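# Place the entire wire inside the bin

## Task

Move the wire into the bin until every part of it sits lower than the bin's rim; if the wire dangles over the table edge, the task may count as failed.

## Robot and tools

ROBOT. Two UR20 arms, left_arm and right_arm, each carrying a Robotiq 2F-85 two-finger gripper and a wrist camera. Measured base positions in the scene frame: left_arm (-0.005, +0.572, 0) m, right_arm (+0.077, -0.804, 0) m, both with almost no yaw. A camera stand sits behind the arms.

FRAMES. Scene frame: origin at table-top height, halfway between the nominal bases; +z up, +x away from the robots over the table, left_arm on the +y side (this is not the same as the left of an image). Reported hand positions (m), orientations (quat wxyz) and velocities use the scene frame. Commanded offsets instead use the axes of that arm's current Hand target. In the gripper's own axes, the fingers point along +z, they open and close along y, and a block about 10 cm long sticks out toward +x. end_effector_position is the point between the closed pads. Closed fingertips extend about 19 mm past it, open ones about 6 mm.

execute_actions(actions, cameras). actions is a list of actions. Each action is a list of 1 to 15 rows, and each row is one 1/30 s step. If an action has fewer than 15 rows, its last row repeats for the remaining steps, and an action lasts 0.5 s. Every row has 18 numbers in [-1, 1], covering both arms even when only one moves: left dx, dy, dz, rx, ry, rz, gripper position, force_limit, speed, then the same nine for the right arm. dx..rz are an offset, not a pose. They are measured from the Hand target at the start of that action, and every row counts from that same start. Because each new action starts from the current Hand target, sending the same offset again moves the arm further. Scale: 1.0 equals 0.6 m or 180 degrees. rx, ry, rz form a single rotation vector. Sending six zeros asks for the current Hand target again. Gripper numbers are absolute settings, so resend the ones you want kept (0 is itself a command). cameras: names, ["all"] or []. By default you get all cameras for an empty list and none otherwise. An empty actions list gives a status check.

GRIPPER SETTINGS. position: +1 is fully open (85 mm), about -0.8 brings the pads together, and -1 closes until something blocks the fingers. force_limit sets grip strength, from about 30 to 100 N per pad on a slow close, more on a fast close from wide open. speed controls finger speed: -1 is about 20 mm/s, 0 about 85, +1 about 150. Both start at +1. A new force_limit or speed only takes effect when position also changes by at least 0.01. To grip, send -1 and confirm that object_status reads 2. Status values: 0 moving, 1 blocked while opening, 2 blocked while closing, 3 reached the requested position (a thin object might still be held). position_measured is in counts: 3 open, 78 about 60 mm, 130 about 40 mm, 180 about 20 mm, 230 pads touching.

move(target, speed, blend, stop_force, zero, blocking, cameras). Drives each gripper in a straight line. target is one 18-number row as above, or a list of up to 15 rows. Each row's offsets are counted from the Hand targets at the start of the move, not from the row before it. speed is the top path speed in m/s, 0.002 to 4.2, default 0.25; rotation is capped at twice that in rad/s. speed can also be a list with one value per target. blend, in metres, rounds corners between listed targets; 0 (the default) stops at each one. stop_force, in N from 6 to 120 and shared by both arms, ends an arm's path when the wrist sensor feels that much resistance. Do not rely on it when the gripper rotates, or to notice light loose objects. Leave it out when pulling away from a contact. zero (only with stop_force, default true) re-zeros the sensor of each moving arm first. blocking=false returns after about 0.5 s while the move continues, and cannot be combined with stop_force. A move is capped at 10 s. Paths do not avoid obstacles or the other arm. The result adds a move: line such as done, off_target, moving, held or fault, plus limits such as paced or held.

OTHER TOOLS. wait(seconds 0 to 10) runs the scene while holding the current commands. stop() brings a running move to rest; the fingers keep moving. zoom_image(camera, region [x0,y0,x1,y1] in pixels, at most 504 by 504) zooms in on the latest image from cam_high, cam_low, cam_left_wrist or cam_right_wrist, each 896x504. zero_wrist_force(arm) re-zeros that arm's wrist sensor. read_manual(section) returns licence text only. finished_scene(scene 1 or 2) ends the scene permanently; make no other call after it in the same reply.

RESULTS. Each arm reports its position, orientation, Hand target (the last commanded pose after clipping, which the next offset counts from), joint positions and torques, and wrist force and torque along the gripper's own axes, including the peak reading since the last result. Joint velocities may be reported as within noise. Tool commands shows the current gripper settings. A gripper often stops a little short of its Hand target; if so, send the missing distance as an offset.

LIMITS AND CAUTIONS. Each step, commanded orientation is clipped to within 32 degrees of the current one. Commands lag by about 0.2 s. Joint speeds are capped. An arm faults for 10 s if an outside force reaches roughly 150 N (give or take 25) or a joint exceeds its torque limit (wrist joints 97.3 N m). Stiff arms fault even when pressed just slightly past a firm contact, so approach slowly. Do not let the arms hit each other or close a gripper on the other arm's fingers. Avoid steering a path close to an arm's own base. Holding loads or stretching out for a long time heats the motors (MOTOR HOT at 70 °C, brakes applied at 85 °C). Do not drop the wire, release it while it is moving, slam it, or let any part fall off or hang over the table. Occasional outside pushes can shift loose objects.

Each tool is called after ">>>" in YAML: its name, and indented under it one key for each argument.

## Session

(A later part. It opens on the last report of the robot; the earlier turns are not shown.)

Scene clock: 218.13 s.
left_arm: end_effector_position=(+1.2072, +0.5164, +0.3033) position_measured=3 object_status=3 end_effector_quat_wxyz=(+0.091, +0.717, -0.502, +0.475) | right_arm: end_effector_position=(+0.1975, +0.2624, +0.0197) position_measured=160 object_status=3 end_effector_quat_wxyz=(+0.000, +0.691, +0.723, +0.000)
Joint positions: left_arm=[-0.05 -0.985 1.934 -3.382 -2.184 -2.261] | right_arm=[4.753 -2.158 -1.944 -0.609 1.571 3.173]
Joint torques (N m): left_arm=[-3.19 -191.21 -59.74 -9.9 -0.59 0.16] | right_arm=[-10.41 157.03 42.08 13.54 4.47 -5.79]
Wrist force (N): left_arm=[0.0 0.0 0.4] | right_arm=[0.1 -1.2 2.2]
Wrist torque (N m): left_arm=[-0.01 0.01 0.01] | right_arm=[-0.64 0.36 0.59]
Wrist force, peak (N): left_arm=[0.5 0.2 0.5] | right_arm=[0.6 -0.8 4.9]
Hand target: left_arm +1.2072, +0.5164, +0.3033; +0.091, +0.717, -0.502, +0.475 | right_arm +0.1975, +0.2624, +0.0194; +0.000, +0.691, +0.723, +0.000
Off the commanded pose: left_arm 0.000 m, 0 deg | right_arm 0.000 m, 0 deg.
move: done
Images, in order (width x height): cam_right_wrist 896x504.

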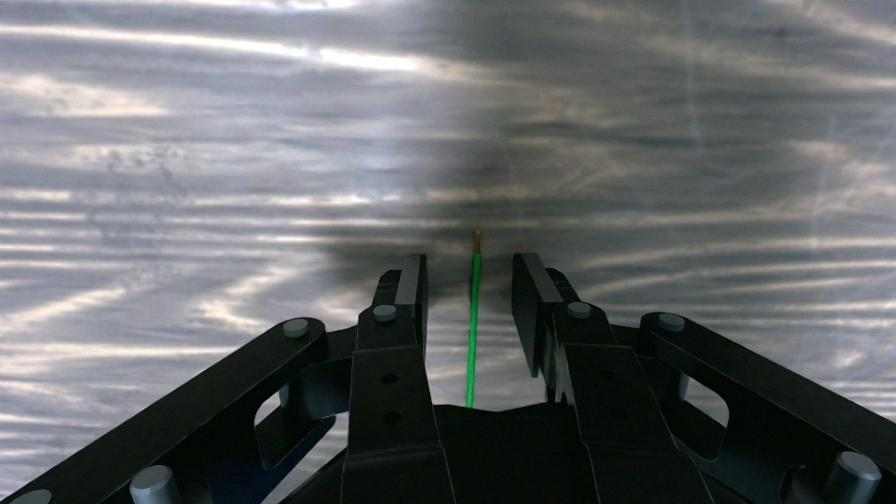

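>>> move:
  target: [0,0,0,0,0,0,1,1,1,0,0,0,0,0,0,-1,-0.9,-1]

>>> move:
  target:
    - [0,0,0,0,0,0,1,1,1,0,0,-0.9,0,0,0,-1,-0.9,-1]
    - [0,0,0,0,0,0,1,1,1,-0.4313,0.2634,-0.9677,0,0,-0.48,-1,-0.9,-1]
  speed: [0.25,0.25]
  blend: [0.05,0]
  cameras: ["all"]

>>> zoom_image:
  camera: "cam_low"
  region: [430, 20, 630, 240]

Scene clock: 226.00 s.
left_arm: end_effector_position=(+1.2072, +0.5164, +0.3033) position_measured=3 object_status=3 end_effector_quat_wxyz=(+0.091, +0.717, -0.502, +0.475) | right_arm: end_effector_position=(+0.1975, +0.2624, +0.0194) position_measured=227 object_status=0 end_effector_quat_wxyz=(+0.000, +0.691, +0.723, +0.000)
Joint positions: left_arm=[-0.05 -0.985 1.934 -3.382 -2.184 -2.261] | right_arm=[4.753 -2.159 -1.944 -0.609 1.571 3.173]
Joint torques (N m): left_arm=[-4.04 -194.53 -58.57 -9.85 -0.34 -0.04] | right_arm=[-0.54 154.31 44.07 3.37 4.07 -5.66]
Wrist force (N): left_arm=[0.2 0.0 0.5] | right_arm=[0.2 -1.2 2.3]
Wrist torque (N m): left_arm=[0.01 -0.02 0.00] | right_arm=[-0.64 0.36 0.59]
Wrist force, peak (N): left_arm=[0.3 -0.3 0.7] | right_arm=[-0.1 2.6 -21.8]
Hand target: left_arm +1.2072, +0.5164, +0.3033; +0.091, +0.717, -0.502, +0.475 | right_arm +0.1975, +0.2624, +0.0194; +0.000, +0.691, +0.723, +0.000
Off the commanded pose: left_arm 0.000 m, 0 deg | right_arm 0.000 m, 0 deg.
move: done

Scene clock: 231.93 s.
left_arm: end_effector_position=(+1.2072, +0.5164, +0.3033) position_measured=3 object_status=3 end_effector_quat_wxyz=(+0.091, +0.717, -0.502, +0.475) | right_arm: end_effector_position=(+0.3673, +0.0109, +0.5998) position_measured=227 object_status=2 end_effector_quat_wxyz=(+0.000, +0.009, +1.000, +0.000)
Joint positions: left_arm=[-0.05 -0.985 1.934 -3.382 -2.184 -2.261] | right_arm=[4.57 -1.538 -1.827 -1.347 1.571 1.482]
Joint torques (N m): left_arm=[-3.47 -192.68 -60.04 -9.84 -0.74 0.15] | right_arm=[-15.16 112.2 82.66 4.56 5.31 -6.16]
Wrist force (N): left_arm=[0.0 0.0 0.8] | right_arm=[0.1 -0.5 2.3]
Wrist torque (N m): left_arm=[0.00 0.01 0.01] | right_arm=[-0.47 0.39 0.57]
Wrist force, peak (N): left_arm=[0.0 0.0 0.8] | right_arm=[-0.2 -1.0 5.4]
Hand target: left_arm +1.2072, +0.5164, +0.3033; +0.091, +0.717, -0.502, +0.475 | right_arm +0.3673, +0.0108, +0.5998; +0.000, +0.009, +1.000, +0.000
Off the commanded pose: left_arm 0.000 m, 0 deg | right_arm 0.000 m, 0 deg.
move: done

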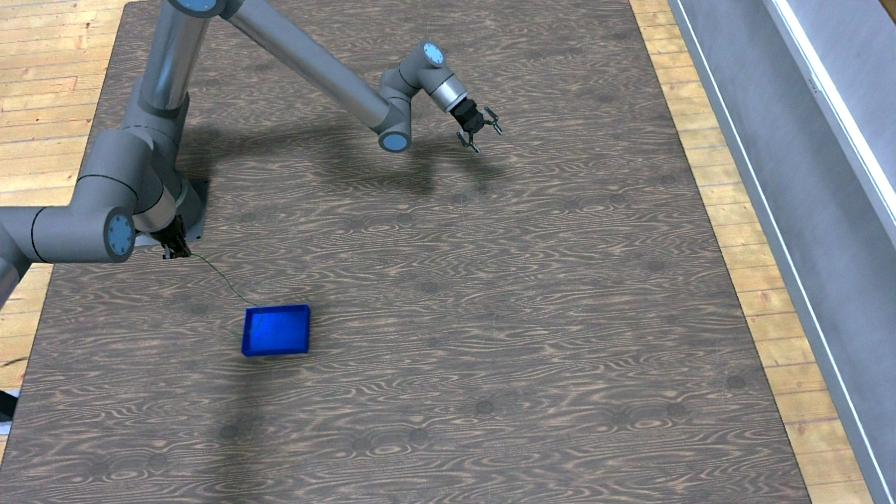

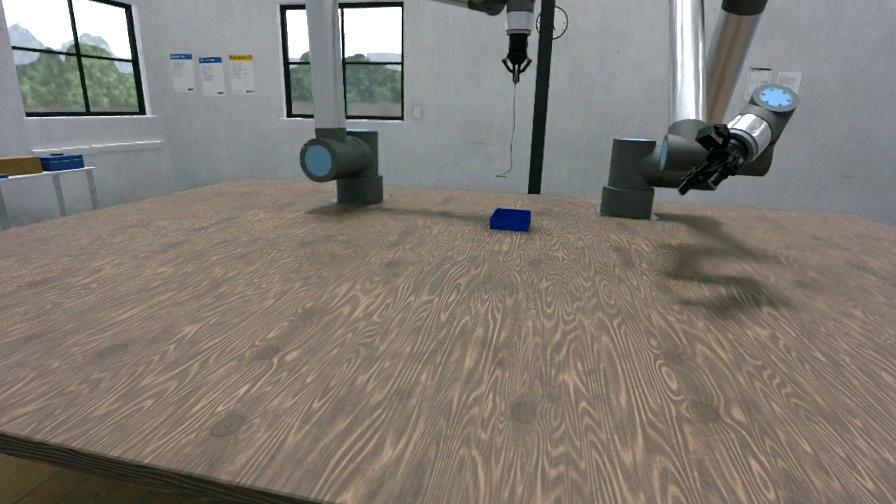

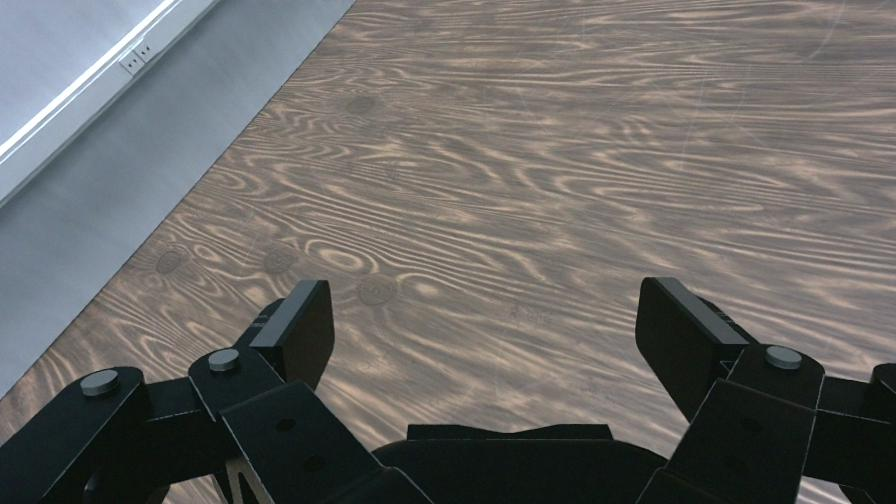

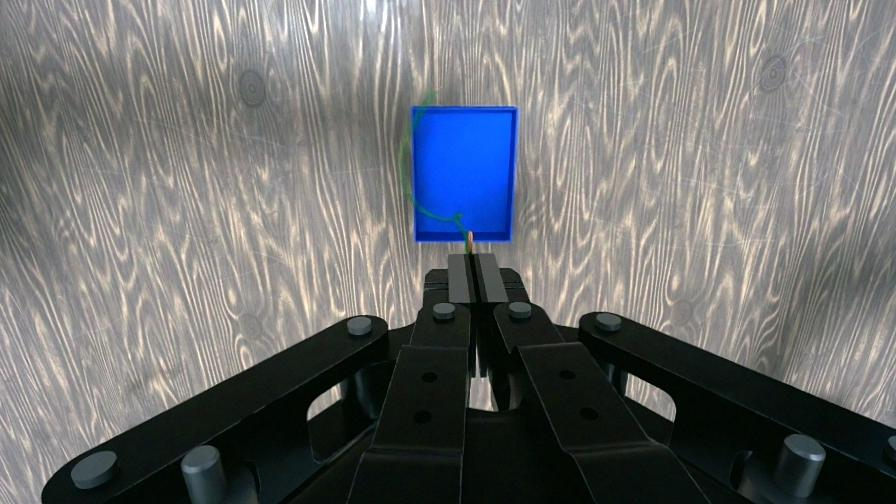

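Scaled by 2.291 from the camera's 896x504 image, which has a finer 1280x720 frame.

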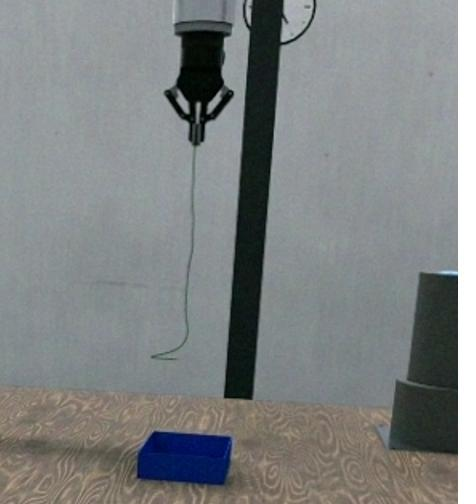

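>>> move:
  target:
    - [0,0,0,0,0,0,1,1,1,-0.1046,0.0252,0.1663,0,0,0,-1,-0.9,-1]
    - [0,0,0,0,0,0,1,1,1,-0.1046,0.0252,0.2413,0,0,0,-1,-0.9,-1]
    - [0,0,0,0,0,0,1,1,1,-0.1677,0.0363,0.3663,0,0,0,-1,-0.9,-1]
    - [0,0,0,0,0,0,1,1,1,-0.1665,0.103,0.4997,0,0,0,-1,-0.9,-1]
    - [0,0,0,0,0,0,1,1,1,-0.0826,0.1349,0.633,0,0,0,-1,-0.9,-1]
  speed: 0.15
  blend: [0.02,0.02,0.02,0.02,0]
  cameras: ["cam_right_wrist", "cam_high", "cam_low"]

>>> zoom_image:
  camera: "cam_low"
  region: [430, 80, 630, 250]

>>> zoom_image:
  camera: "cam_high"
  region: [160, 240, 340, 390]

Scene clock: 264.00 s.
left_arm: end_effector_position=(+1.2072, +0.5164, +0.3033) position_measured=3 object_status=3 end_effector_quat_wxyz=(+0.091, +0.717, -0.502, +0.475) | right_arm: end_effector_position=(+0.4182, +0.0909, +0.2202) position_measured=227 object_status=2 end_effector_quat_wxyz=(+0.000, +0.009, +1.000, +0.000)
Joint positions: left_arm=[-0.05 -0.985 1.934 -3.382 -2.184 -2.261] | right_arm=[4.525 -1.866 -2.039 -0.807 1.572 1.436]
Joint torques (N m): left_arm=[-1.05 -191.73 -58.96 -9.92 -0.1 -0.09] | right_arm=[27.62 101.44 60.08 15.29 -3.96 5.32]
Wrist force (N): left_arm=[0.1 0.0 0.7] | right_arm=[0.2 -0.5 2.1]
Wrist torque (N m): left_arm=[0.00 0.00 0.01] | right_arm=[-0.46 0.32 0.29]
Wrist force, peak (N): left_arm=[0.2 -0.1 0.9] | right_arm=[1.1 -0.6 3.8]
Hand target: left_arm +1.2072, +0.5164, +0.3033; +0.091, +0.717, -0.502, +0.475 | right_arm +0.4181, +0.0910, +0.2200; +0.000, +0.009, +1.000, +0.000
Off the commanded pose: left_arm 0.000 m, 0 deg | right_arm 0.000 m, 0 deg.
move: done
Images, in order (width x height): cam_high 896x504, cam_low 896x504, cam_right_wrist 896x504.

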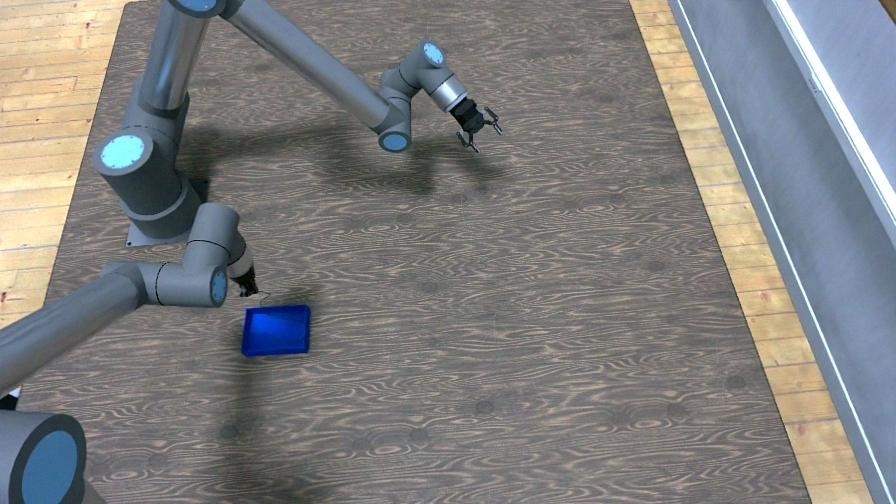

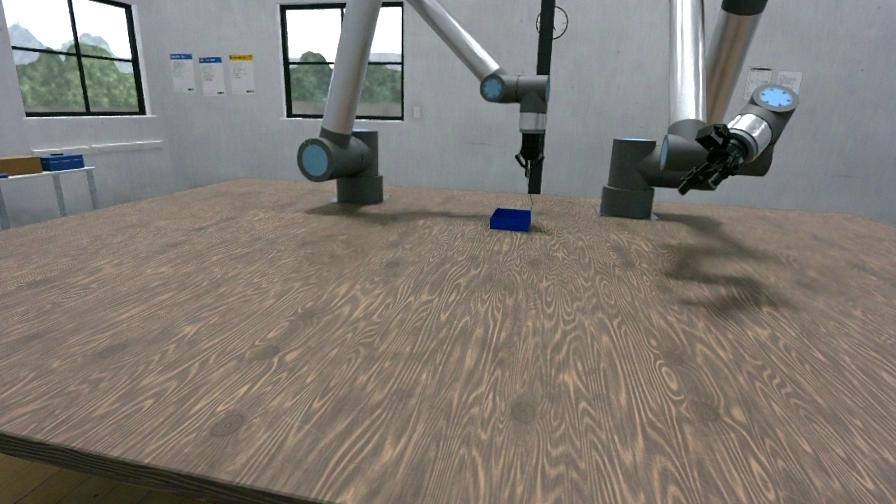

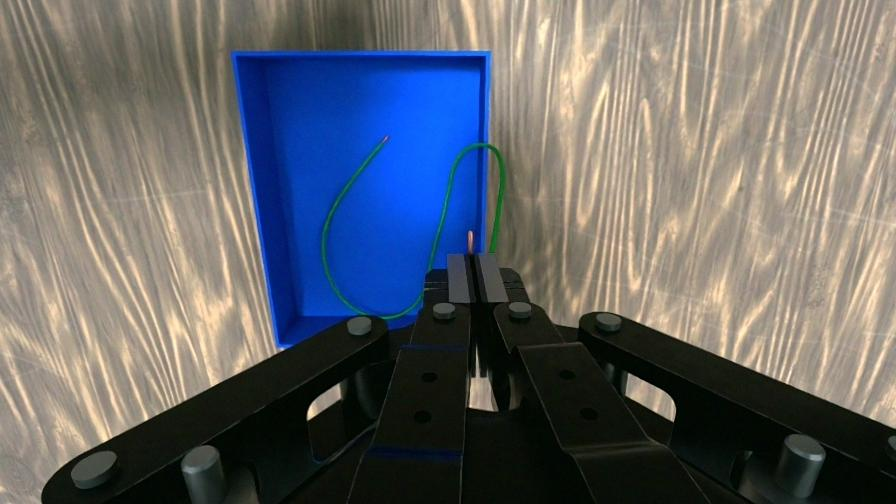

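Scaled by 2.520 from the camera's 896x504 image, which has a finer 1280x720 frame.

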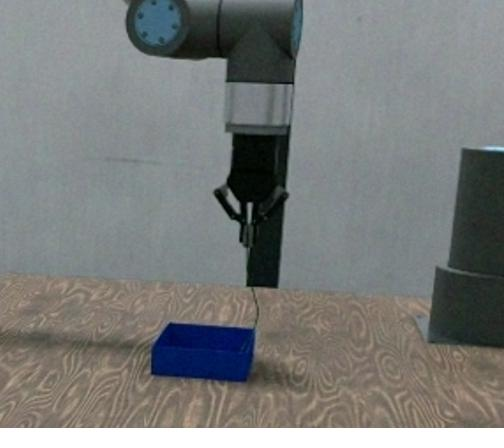

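Scaled by 2.800 from the camera's 896x504 image, which has a finer 1280x720 frame.

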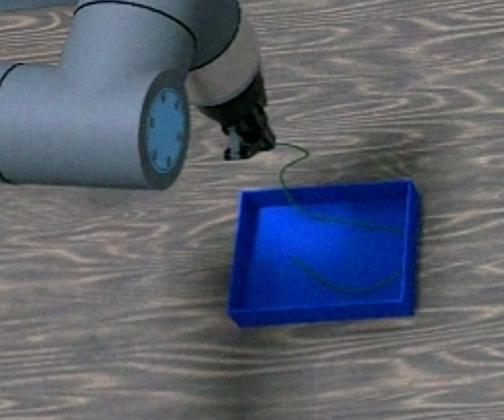

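>>> move:
  target:
    - [0,0,0,0,0,0,1,1,1,0.0667,-0.0012,0.0833,0,0,-0.167,-1,-0.9,-1]
    - [0,0,0,0,0,0,1,1,1,0.0992,-0.0518,0.1833,0,0,-0.333,-1,-0.9,-1]
    - [0,0,0,0,0,0,1,1,1,0.0812,-0.1182,0.2583,0,0,-0.472,-1,-0.9,-1]
    - [0,0,0,0,0,0,1,1,1,0.064,-0.1512,0.31,0,0,-0.5,-1,-0.9,-1]
  speed: 0.2
  blend: [0.015,0.015,0.01,0]
  cameras: ["cam_right_wrist", "cam_high"]

>>> zoom_image:
  camera: "cam_high"
  region: [160, 240, 340, 390]

Scene clock: 285.10 s.
left_arm: end_effector_position=(+1.2072, +0.5164, +0.3033) position_measured=3 object_status=3 end_effector_quat_wxyz=(+0.091, +0.717, -0.502, +0.475) | right_arm: end_effector_position=(+0.3779, +0.0011, +0.0341) position_measured=227 object_status=2 end_effector_quat_wxyz=(+0.000, +0.701, -0.714, +0.000)
Joint positions: left_arm=[-0.05 -0.985 1.934 -3.382 -2.184 -2.261] | right_arm=[4.556 -1.991 -2.259 -0.461 1.571 -0.103]
Joint torques (N m): left_arm=[-0.89 -191.77 -57.2 -10.32 0.01 -0.21] | right_arm=[-10.36 113.92 35.71 15.23 5.16 -8.59]
Wrist force (N): left_arm=[0.1 -0.3 0.3] | right_arm=[0.5 -1.0 2.0]
Wrist torque (N m): left_arm=[-0.06 -0.02 0.01] | right_arm=[-0.60 0.30 0.59]
Wrist force, peak (N): left_arm=[0.3 -0.4 0.5] | right_arm=[1.8 -1.4 3.6]
Hand target: left_arm +1.2072, +0.5164, +0.3033; +0.091, +0.717, -0.502, +0.475 | right_arm +0.3780, +0.0010, +0.0340; +0.000, +0.701, -0.713, +0.000
Off the commanded pose: left_arm 0.000 m, 0 deg | right_arm 0.000 m, 0 deg.
move: done
Images, in order (width x height): cam_high 896x504, cam_right_wrist 896x504.

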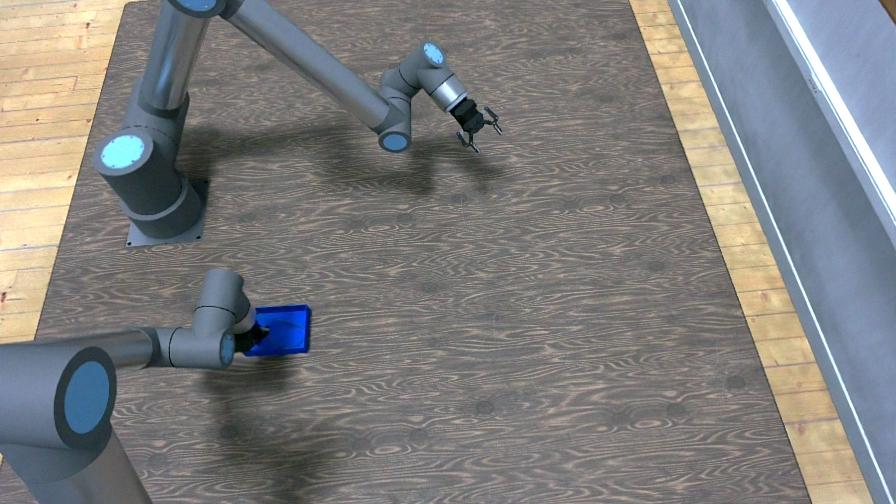

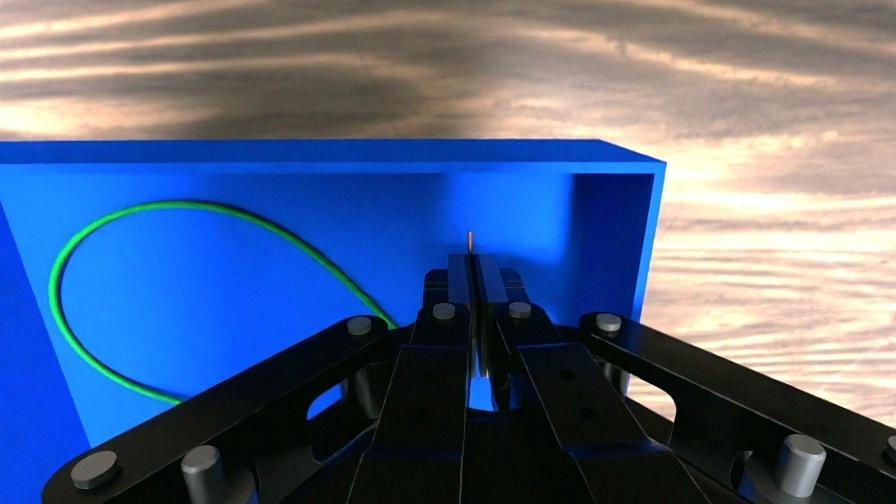

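Scaled by 2.800 from the camera's 896x504 image, which has a finer 1280x720 frame.

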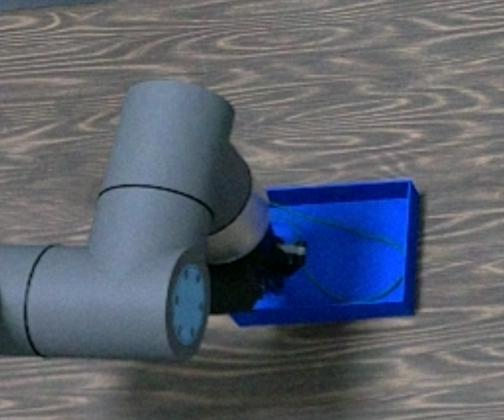

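>>> move:
  target: [0,0,0,0,0,0,1,1,1,0,0,0,0,0,0,-0.55,-0.9,-1]

>>> move:
  target: [0,0,0,0,0,0,1,1,1,0,0,-0.55,0,0,0,-0.55,-0.9,-1]
  speed: 0.2
  cameras: ["cam_right_wrist", "cam_low", "cam_high"]

>>> zoom_image:
  camera: "cam_high"
  region: [200, 270, 340, 390]

>>> zoom_image:
  camera: "cam_low"
  region: [460, 180, 560, 250]

Scene clock: 290.33 s.
left_arm: end_effector_position=(+1.2072, +0.5164, +0.3033) position_measured=3 object_status=3 end_effector_quat_wxyz=(+0.091, +0.717, -0.502, +0.475) | right_arm: end_effector_position=(+0.3780, +0.0010, +0.0340) position_measured=199 object_status=0 end_effector_quat_wxyz=(+0.000, +0.701, -0.713, +0.000)
Joint positions: left_arm=[-0.05 -0.985 1.934 -3.382 -2.184 -2.261] | right_arm=[4.556 -1.992 -2.259 -0.461 1.571 -0.103]
Joint torques (N m): left_arm=[-0.64 -192.55 -57.31 -10.51 0.05 0.23] | right_arm=[-12.89 102.09 30.22 14.06 4.25 -6.88]
Wrist force (N): left_arm=[0.0 -0.1 0.1] | right_arm=[0.4 -0.9 2.5]
Wrist torque (N m): left_arm=[-0.02 0.01 0.01] | right_arm=[-0.58 0.31 0.58]
Wrist force, peak (N): left_arm=[0.4 0.0 0.5] | right_arm=[0.5 -1.3 2.6]
Hand target: left_arm +1.2072, +0.5164, +0.3033; +0.091, +0.717, -0.502, +0.475 | right_arm +0.3780, +0.0010, +0.0340; +0.000, +0.701, -0.713, +0.000
Off the commanded pose: left_arm 0.000 m, 0 deg | right_arm 0.000 m, 0 deg.
move: done

Scene clock: 292.67 s.
left_arm: end_effector_position=(+1.2072, +0.5164, +0.3033) position_measured=3 object_status=3 end_effector_quat_wxyz=(+0.091, +0.717, -0.502, +0.475) | right_arm: end_effector_position=(+0.3782, +0.0009, +0.3638) position_measured=199 object_status=3 end_effector_quat_wxyz=(+0.000, +0.701, -0.713, +0.000)
Joint positions: left_arm=[-0.05 -0.985 1.934 -3.382 -2.184 -2.261] | right_arm=[4.556 -1.646 -2.07 -0.997 1.571 -0.104]
Joint torques (N m): left_arm=[-3.73 -197.39 -58.18 -9.87 -0.02 0.51] | right_arm=[19.7 134.1 113.05 4.4 -2.04 4.44]
Wrist force (N): left_arm=[0.1 0.1 0.4] | right_arm=[0.2 -1.1 1.9]
Wrist torque (N m): left_arm=[0.00 -0.01 0.01] | right_arm=[-0.61 0.33 0.57]
Wrist force, peak (N): left_arm=[0.2 0.1 0.8] | right_arm=[1.0 -1.1 4.9]
Hand target: left_arm +1.2072, +0.5164, +0.3033; +0.091, +0.717, -0.502, +0.475 | right_arm +0.3781, +0.0009, +0.3640; +0.000, +0.701, -0.713, +0.000
Off the commanded pose: left_arm 0.000 m, 0 deg | right_arm 0.000 m, 0 deg.
move: done
Images, in order (width x height): cam_high 896x504, cam_low 896x504, cam_right_wrist 896x504.

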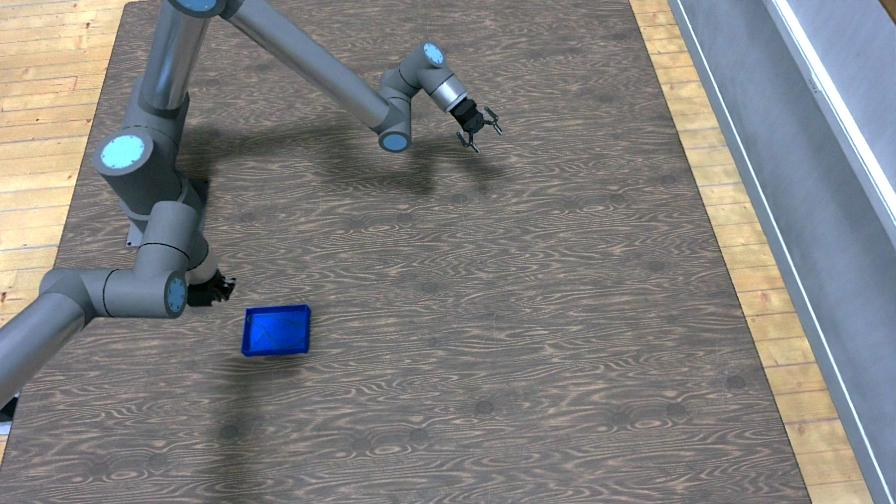

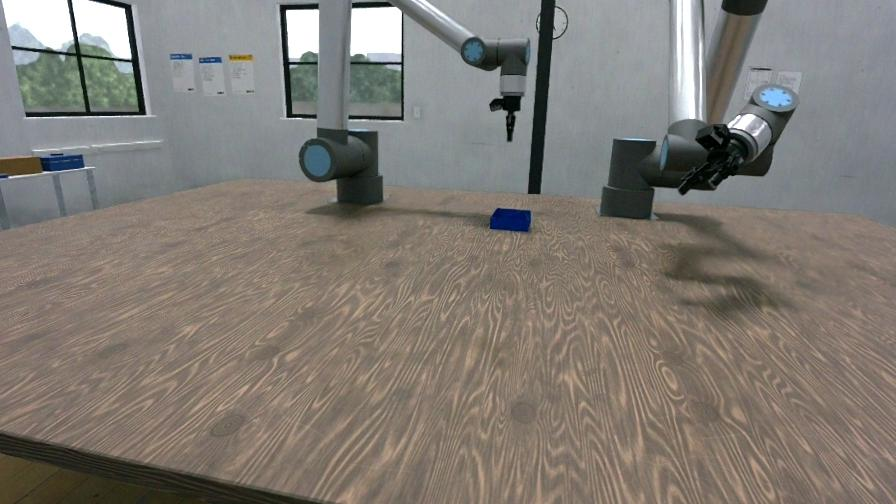

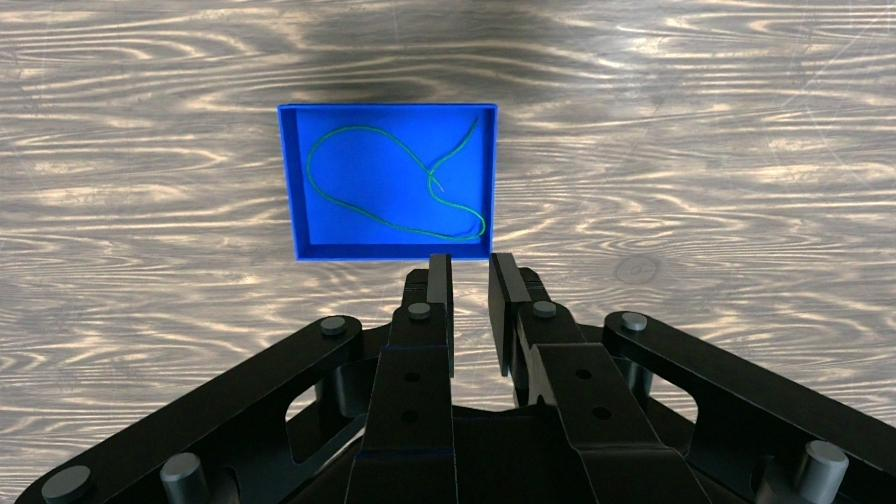

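Scaled by 3.600 from the camera's 896x504 image, which has a finer 1280x720 frame.

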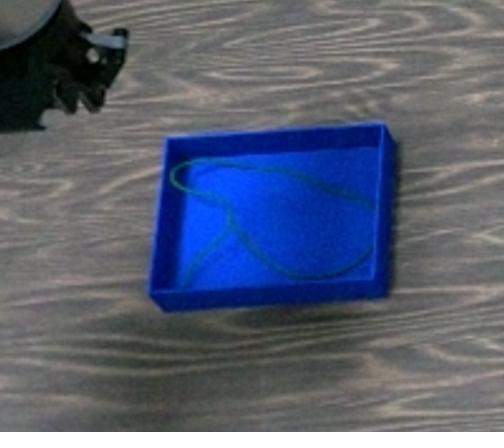

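Scaled by 5.040 from the camera's 896x504 image, which has a finer 1280x720 frame.

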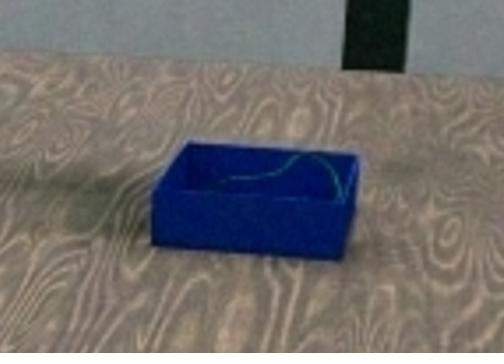

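>>> move:
  target: [0,0,0,0,0,0,1,1,1,0.4954,-0.3785,0.5667,0,0,0,-0.4,-0.9,-1]
  speed: 0.35

>>> move:
  target: [0,0,0,0,0,0,1,1,1,0,0,0.0167,0,0,0,-0.4,-0.9,-1]
  speed: 0.006
  stop_force: 6

>>> move:
  target: [0,0,0,0,0,0,1,1,1,0,0,-0.2,0,0,0,-0.4,-0.9,-1]

Scene clock: 376.90 s.
left_arm: end_effector_position=(+1.2072, +0.5164, +0.3033) position_measured=3 object_status=3 end_effector_quat_wxyz=(+0.091, +0.717, -0.502, +0.475) | right_arm: end_effector_position=(+0.5996, -0.3001, +0.0239) position_measured=179 object_status=3 end_effector_quat_wxyz=(+0.000, +0.701, -0.713, +0.000)
Joint positions: left_arm=[-0.05 -0.985 1.934 -3.382 -2.184 -2.261] | right_arm=[4.155 -1.918 -2.452 -0.343 1.571 -0.505]
Joint torques (N m): left_arm=[-2.54 -192.18 -58.95 -10.54 -0.04 0.18] | right_arm=[-11.29 82.74 17.42 12.57 4.88 -6.05]
Wrist force (N): left_arm=[0.2 -0.1 0.4] | right_arm=[-0.1 -1.1 2.0]
Wrist torque (N m): left_arm=[-0.02 -0.02 0.01] | right_arm=[-0.56 0.38 0.59]
Wrist force, peak (N): left_arm=[0.5 0.0 0.5] | right_arm=[2.1 -2.9 4.5]
Hand target: left_arm +1.2072, +0.5164, +0.3033; +0.091, +0.717, -0.502, +0.475 | right_arm +0.5997, -0.3002, +0.0237; +0.000, +0.701, -0.713, +0.000
Off the commanded pose: left_arm 0.000 m, 0 deg | right_arm 0.000 m, 0 deg.
move: done

Scene clock: 378.83 s.
left_arm: end_effector_position=(+1.2072, +0.5164, +0.3033) position_measured=3 object_status=3 end_effector_quat_wxyz=(+0.091, +0.717, -0.502, +0.475) | right_arm: end_effector_position=(+0.5997, -0.3003, +0.0189) position_measured=179 object_status=3 end_effector_quat_wxyz=(+0.000, +0.701, -0.713, +0.000)
Joint positions: left_arm=[-0.05 -0.985 1.934 -3.382 -2.184 -2.261] | right_arm=[4.154 -1.927 -2.453 -0.333 1.571 -0.505]
Joint torques (N m): left_arm=[-2.03 -194.59 -60.24 -10.35 -0.08 0.3] | right_arm=[-1.51 123.98 43.07 0.1 2.89 -6.36]
Wrist force (N): left_arm=[-0.1 0.1 0.5] | right_arm=[-3.8 -1.4 -11.0]
Wrist torque (N m): left_arm=[0.02 0.02 0.01] | right_arm=[-0.34 0.33 0.54]
Wrist force, peak (N): left_arm=[-0.2 -0.1 0.7] | right_arm=[15.8 8.2 -57.4]
Hand target: left_arm +1.2072, +0.5164, +0.3033; +0.091, +0.717, -0.502, +0.475 | right_arm +0.5997, -0.3002, +0.0190; +0.000, +0.701, -0.713, +0.000 (not the last commanded pose)
Off the commanded pose: left_arm 0.000 m, 0 deg | right_arm 0.005 m, 0 deg.
move: contact (right_arm)

Scene clock: 380.07 s.
left_arm: end_effector_position=(+1.2072, +0.5164, +0.3033) position_measured=3 object_status=3 end_effector_quat_wxyz=(+0.091, +0.717, -0.502, +0.475) | right_arm: end_effector_position=(+0.5998, -0.3003, +0.1388) position_measured=179 object_status=3 end_effector_quat_wxyz=(+0.000, +0.701, -0.713, +0.000)
Joint positions: left_arm=[-0.05 -0.985 1.934 -3.382 -2.184 -2.261] | right_arm=[4.154 -1.736 -2.401 -0.576 1.571 -0.505]
Joint torques (N m): left_arm=[-0.66 -194.03 -59.61 -10.51 -0.11 -0.15] | right_arm=[18.46 111.41 89.66 6 -3.27 6.27]
Wrist force (N): left_arm=[0.0 -0.2 0.3] | right_arm=[-0.4 -0.6 2.4]
Wrist torque (N m): left_arm=[-0.03 0.01 0.01] | right_arm=[-0.48 0.43 0.46]
Wrist force, peak (N): left_arm=[0.4 -0.2 0.6] | right_arm=[-4.0 -1.5 -10.6]
Hand target: left_arm +1.2072, +0.5164, +0.3033; +0.091, +0.717, -0.502, +0.475 | right_arm +0.5998, -0.3003, +0.1390; +0.000, +0.701, -0.713, +0.000
Off the commanded pose: left_arm 0.000 m, 0 deg | right_arm 0.000 m, 0 deg.
move: done

>>> move:
  target: [-0.1582,0.9443,0.0118,-0.1315,-0.2933,0,-0.4,-0.9,-1,0,0,0,0,0,0,-0.4,-0.9,-1]
  speed: 0.35

>>> move:
  target: [0,0,0.0267,0,0,0,-0.4,-0.9,-1,0,0,0,0,0,0,-0.4,-0.9,-1]
  speed: 0.006
  stop_force: 6

>>> move:
  target: [0,0,-0.7,0,0,0,-0.4,-0.9,-1,0,0,0,0,0,0,-0.4,-0.9,-1]
  cameras: ["cam_left_wrist", "cam_high"]

Scene clock: 394.40 s.
left_arm: end_effector_position=(+0.7503, +0.3004, +0.0300) position_measured=179 object_status=0 end_effector_quat_wxyz=(+0.000, +0.819, -0.573, +0.000) | right_arm: end_effector_position=(+0.5998, -0.3003, +0.1390) position_measured=179 object_status=3 end_effector_quat_wxyz=(+0.000, +0.701, -0.713, +0.000)
Joint positions: left_arm=[-0.596 -1.183 2.341 -2.728 -1.57 -2.519] | right_arm=[4.154 -1.735 -2.401 -0.576 1.571 -0.505]
Joint torques (N m): left_arm=[-24.48 -119.29 -45.74 -5.03 6.14 -6.99] | right_arm=[27.02 116.37 83.79 4.08 3.56 5.39]
Wrist force (N): left_arm=[-2.7 1.7 -1.6] | right_arm=[-0.4 -0.7 2.4]
Wrist torque (N m): left_arm=[0.20 0.36 0.55] | right_arm=[-0.49 0.44 0.45]
Wrist force, peak (N): left_arm=[-1.8 5.0 -0.1] | right_arm=[-0.4 -1.2 2.7]
Hand target: left_arm +0.7503, +0.3004, +0.0300; +0.000, +0.819, -0.573, +0.000 | right_arm +0.5998, -0.3003, +0.1390; +0.000, +0.701, -0.713, +0.000
Off the commanded pose: left_arm 0.000 m, 0 deg | right_arm 0.000 m, 0 deg.
move: done

Scene clock: 397.30 s.
left_arm: end_effector_position=(+0.7503, +0.3004, +0.0190) position_measured=179 object_status=3 end_effector_quat_wxyz=(+0.000, +0.819, -0.573, +0.000) | right_arm: end_effector_position=(+0.5998, -0.3003, +0.1390) position_measured=179 object_status=3 end_effector_quat_wxyz=(+0.000, +0.701, -0.713, +0.000)
Joint positions: left_arm=[-0.596 -1.167 2.344 -2.748 -1.57 -2.519] | right_arm=[4.154 -1.735 -2.401 -0.576 1.571 -0.505]
Joint torques (N m): left_arm=[-23.68 -146.63 -45.24 -1.34 2.53 -5.74] | right_arm=[22.7 110.6 80.88 3.96 3.48 5.98]
Wrist force (N): left_arm=[1.4 0.9 -14.6] | right_arm=[-0.4 -0.7 2.4]
Wrist torque (N m): left_arm=[0.41 0.38 0.59] | right_arm=[-0.50 0.43 0.46]
Wrist force, peak (N): left_arm=[-16.4 10.7 -54.3] | right_arm=[-0.4 -1.2 2.5]
Hand target: left_arm +0.7503, +0.3004, +0.0190; +0.000, +0.819, -0.573, +0.000 (not the last commanded pose) | right_arm +0.5998, -0.3003, +0.1390; +0.000, +0.701, -0.713, +0.000
Off the commanded pose: left_arm 0.005 m, 0 deg | right_arm 0.000 m, 0 deg.
move: contact (left_arm)

Scene clock: 399.70 s.
left_arm: end_effector_position=(+0.7505, +0.3001, +0.4388) position_measured=179 object_status=3 end_effector_quat_wxyz=(+0.000, +0.819, -0.573, +0.000) end_effector_velocity=(+0.000, +0.001, +0.001) end_effector_angular_velocity=(+0.001, +0.002, +0.002) | right_arm: end_effector_position=(+0.5998, -0.3003, +0.1390) position_measured=179 object_status=3 end_effector_quat_wxyz=(+0.000, +0.701, -0.713, +0.000)
Joint positions: left_arm=[-0.596 -1.612 2.069 -2.028 -1.57 -2.519] | right_arm=[4.154 -1.735 -2.401 -0.576 1.571 -0.505]
Joint velocities: left_arm=[0.002 -0.001 -0.002 0.005 0 -0.001] | right_arm=[within noise]
Joint torques (N m): left_arm=[-26.67 -102.41 -97.11 -6.17 -2.34 -6.57] | right_arm=[20.64 120.76 82.45 4.15 2.49 5.97]
Wrist force (N): left_arm=[-1.6 1.9 -1.6] | right_arm=[-0.4 -0.6 2.5]
Wrist torque (N m): left_arm=[0.24 0.15 0.53] | right_arm=[-0.48 0.43 0.46]
Wrist force, peak (N): left_arm=[1.4 0.7 -14.0] | right_arm=[-0.6 -1.3 2.5]
Hand target: left_arm +0.7506, +0.3001, +0.4390; +0.000, +0.819, -0.573, +0.000 | right_arm +0.5998, -0.3003, +0.1390; +0.000, +0.701, -0.713, +0.000
Off the commanded pose: left_arm 0.000 m, 0 deg | right_arm 0.000 m, 0 deg.
move: done
Images, in order (width x height): cam_high 896x504, cam_left_wrist 896x504.

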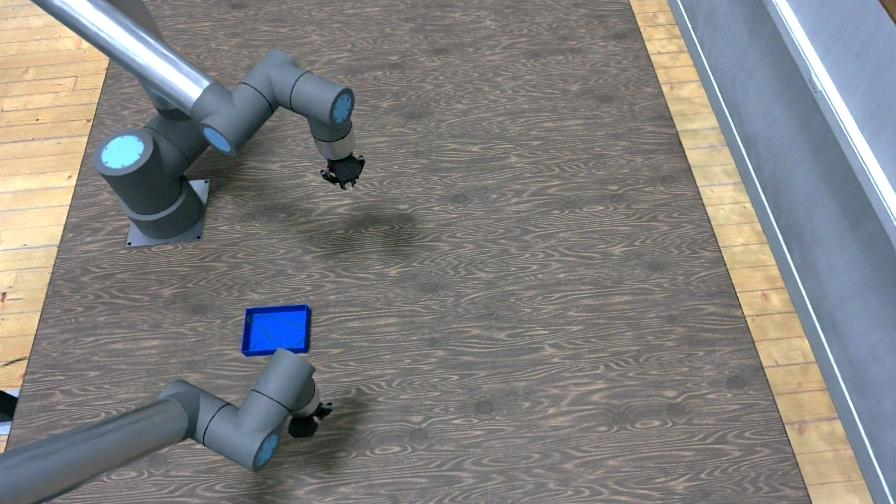

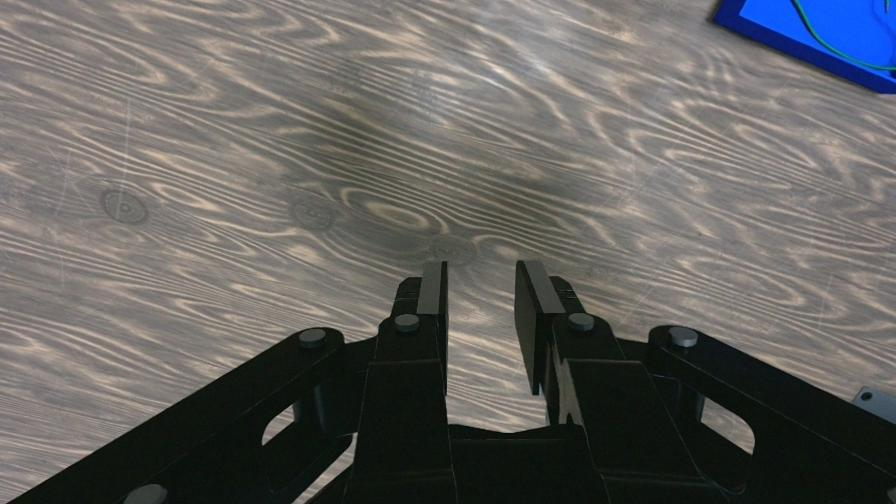

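>>> finished_scene:
  scene: 1

The scene is finished: the task was done.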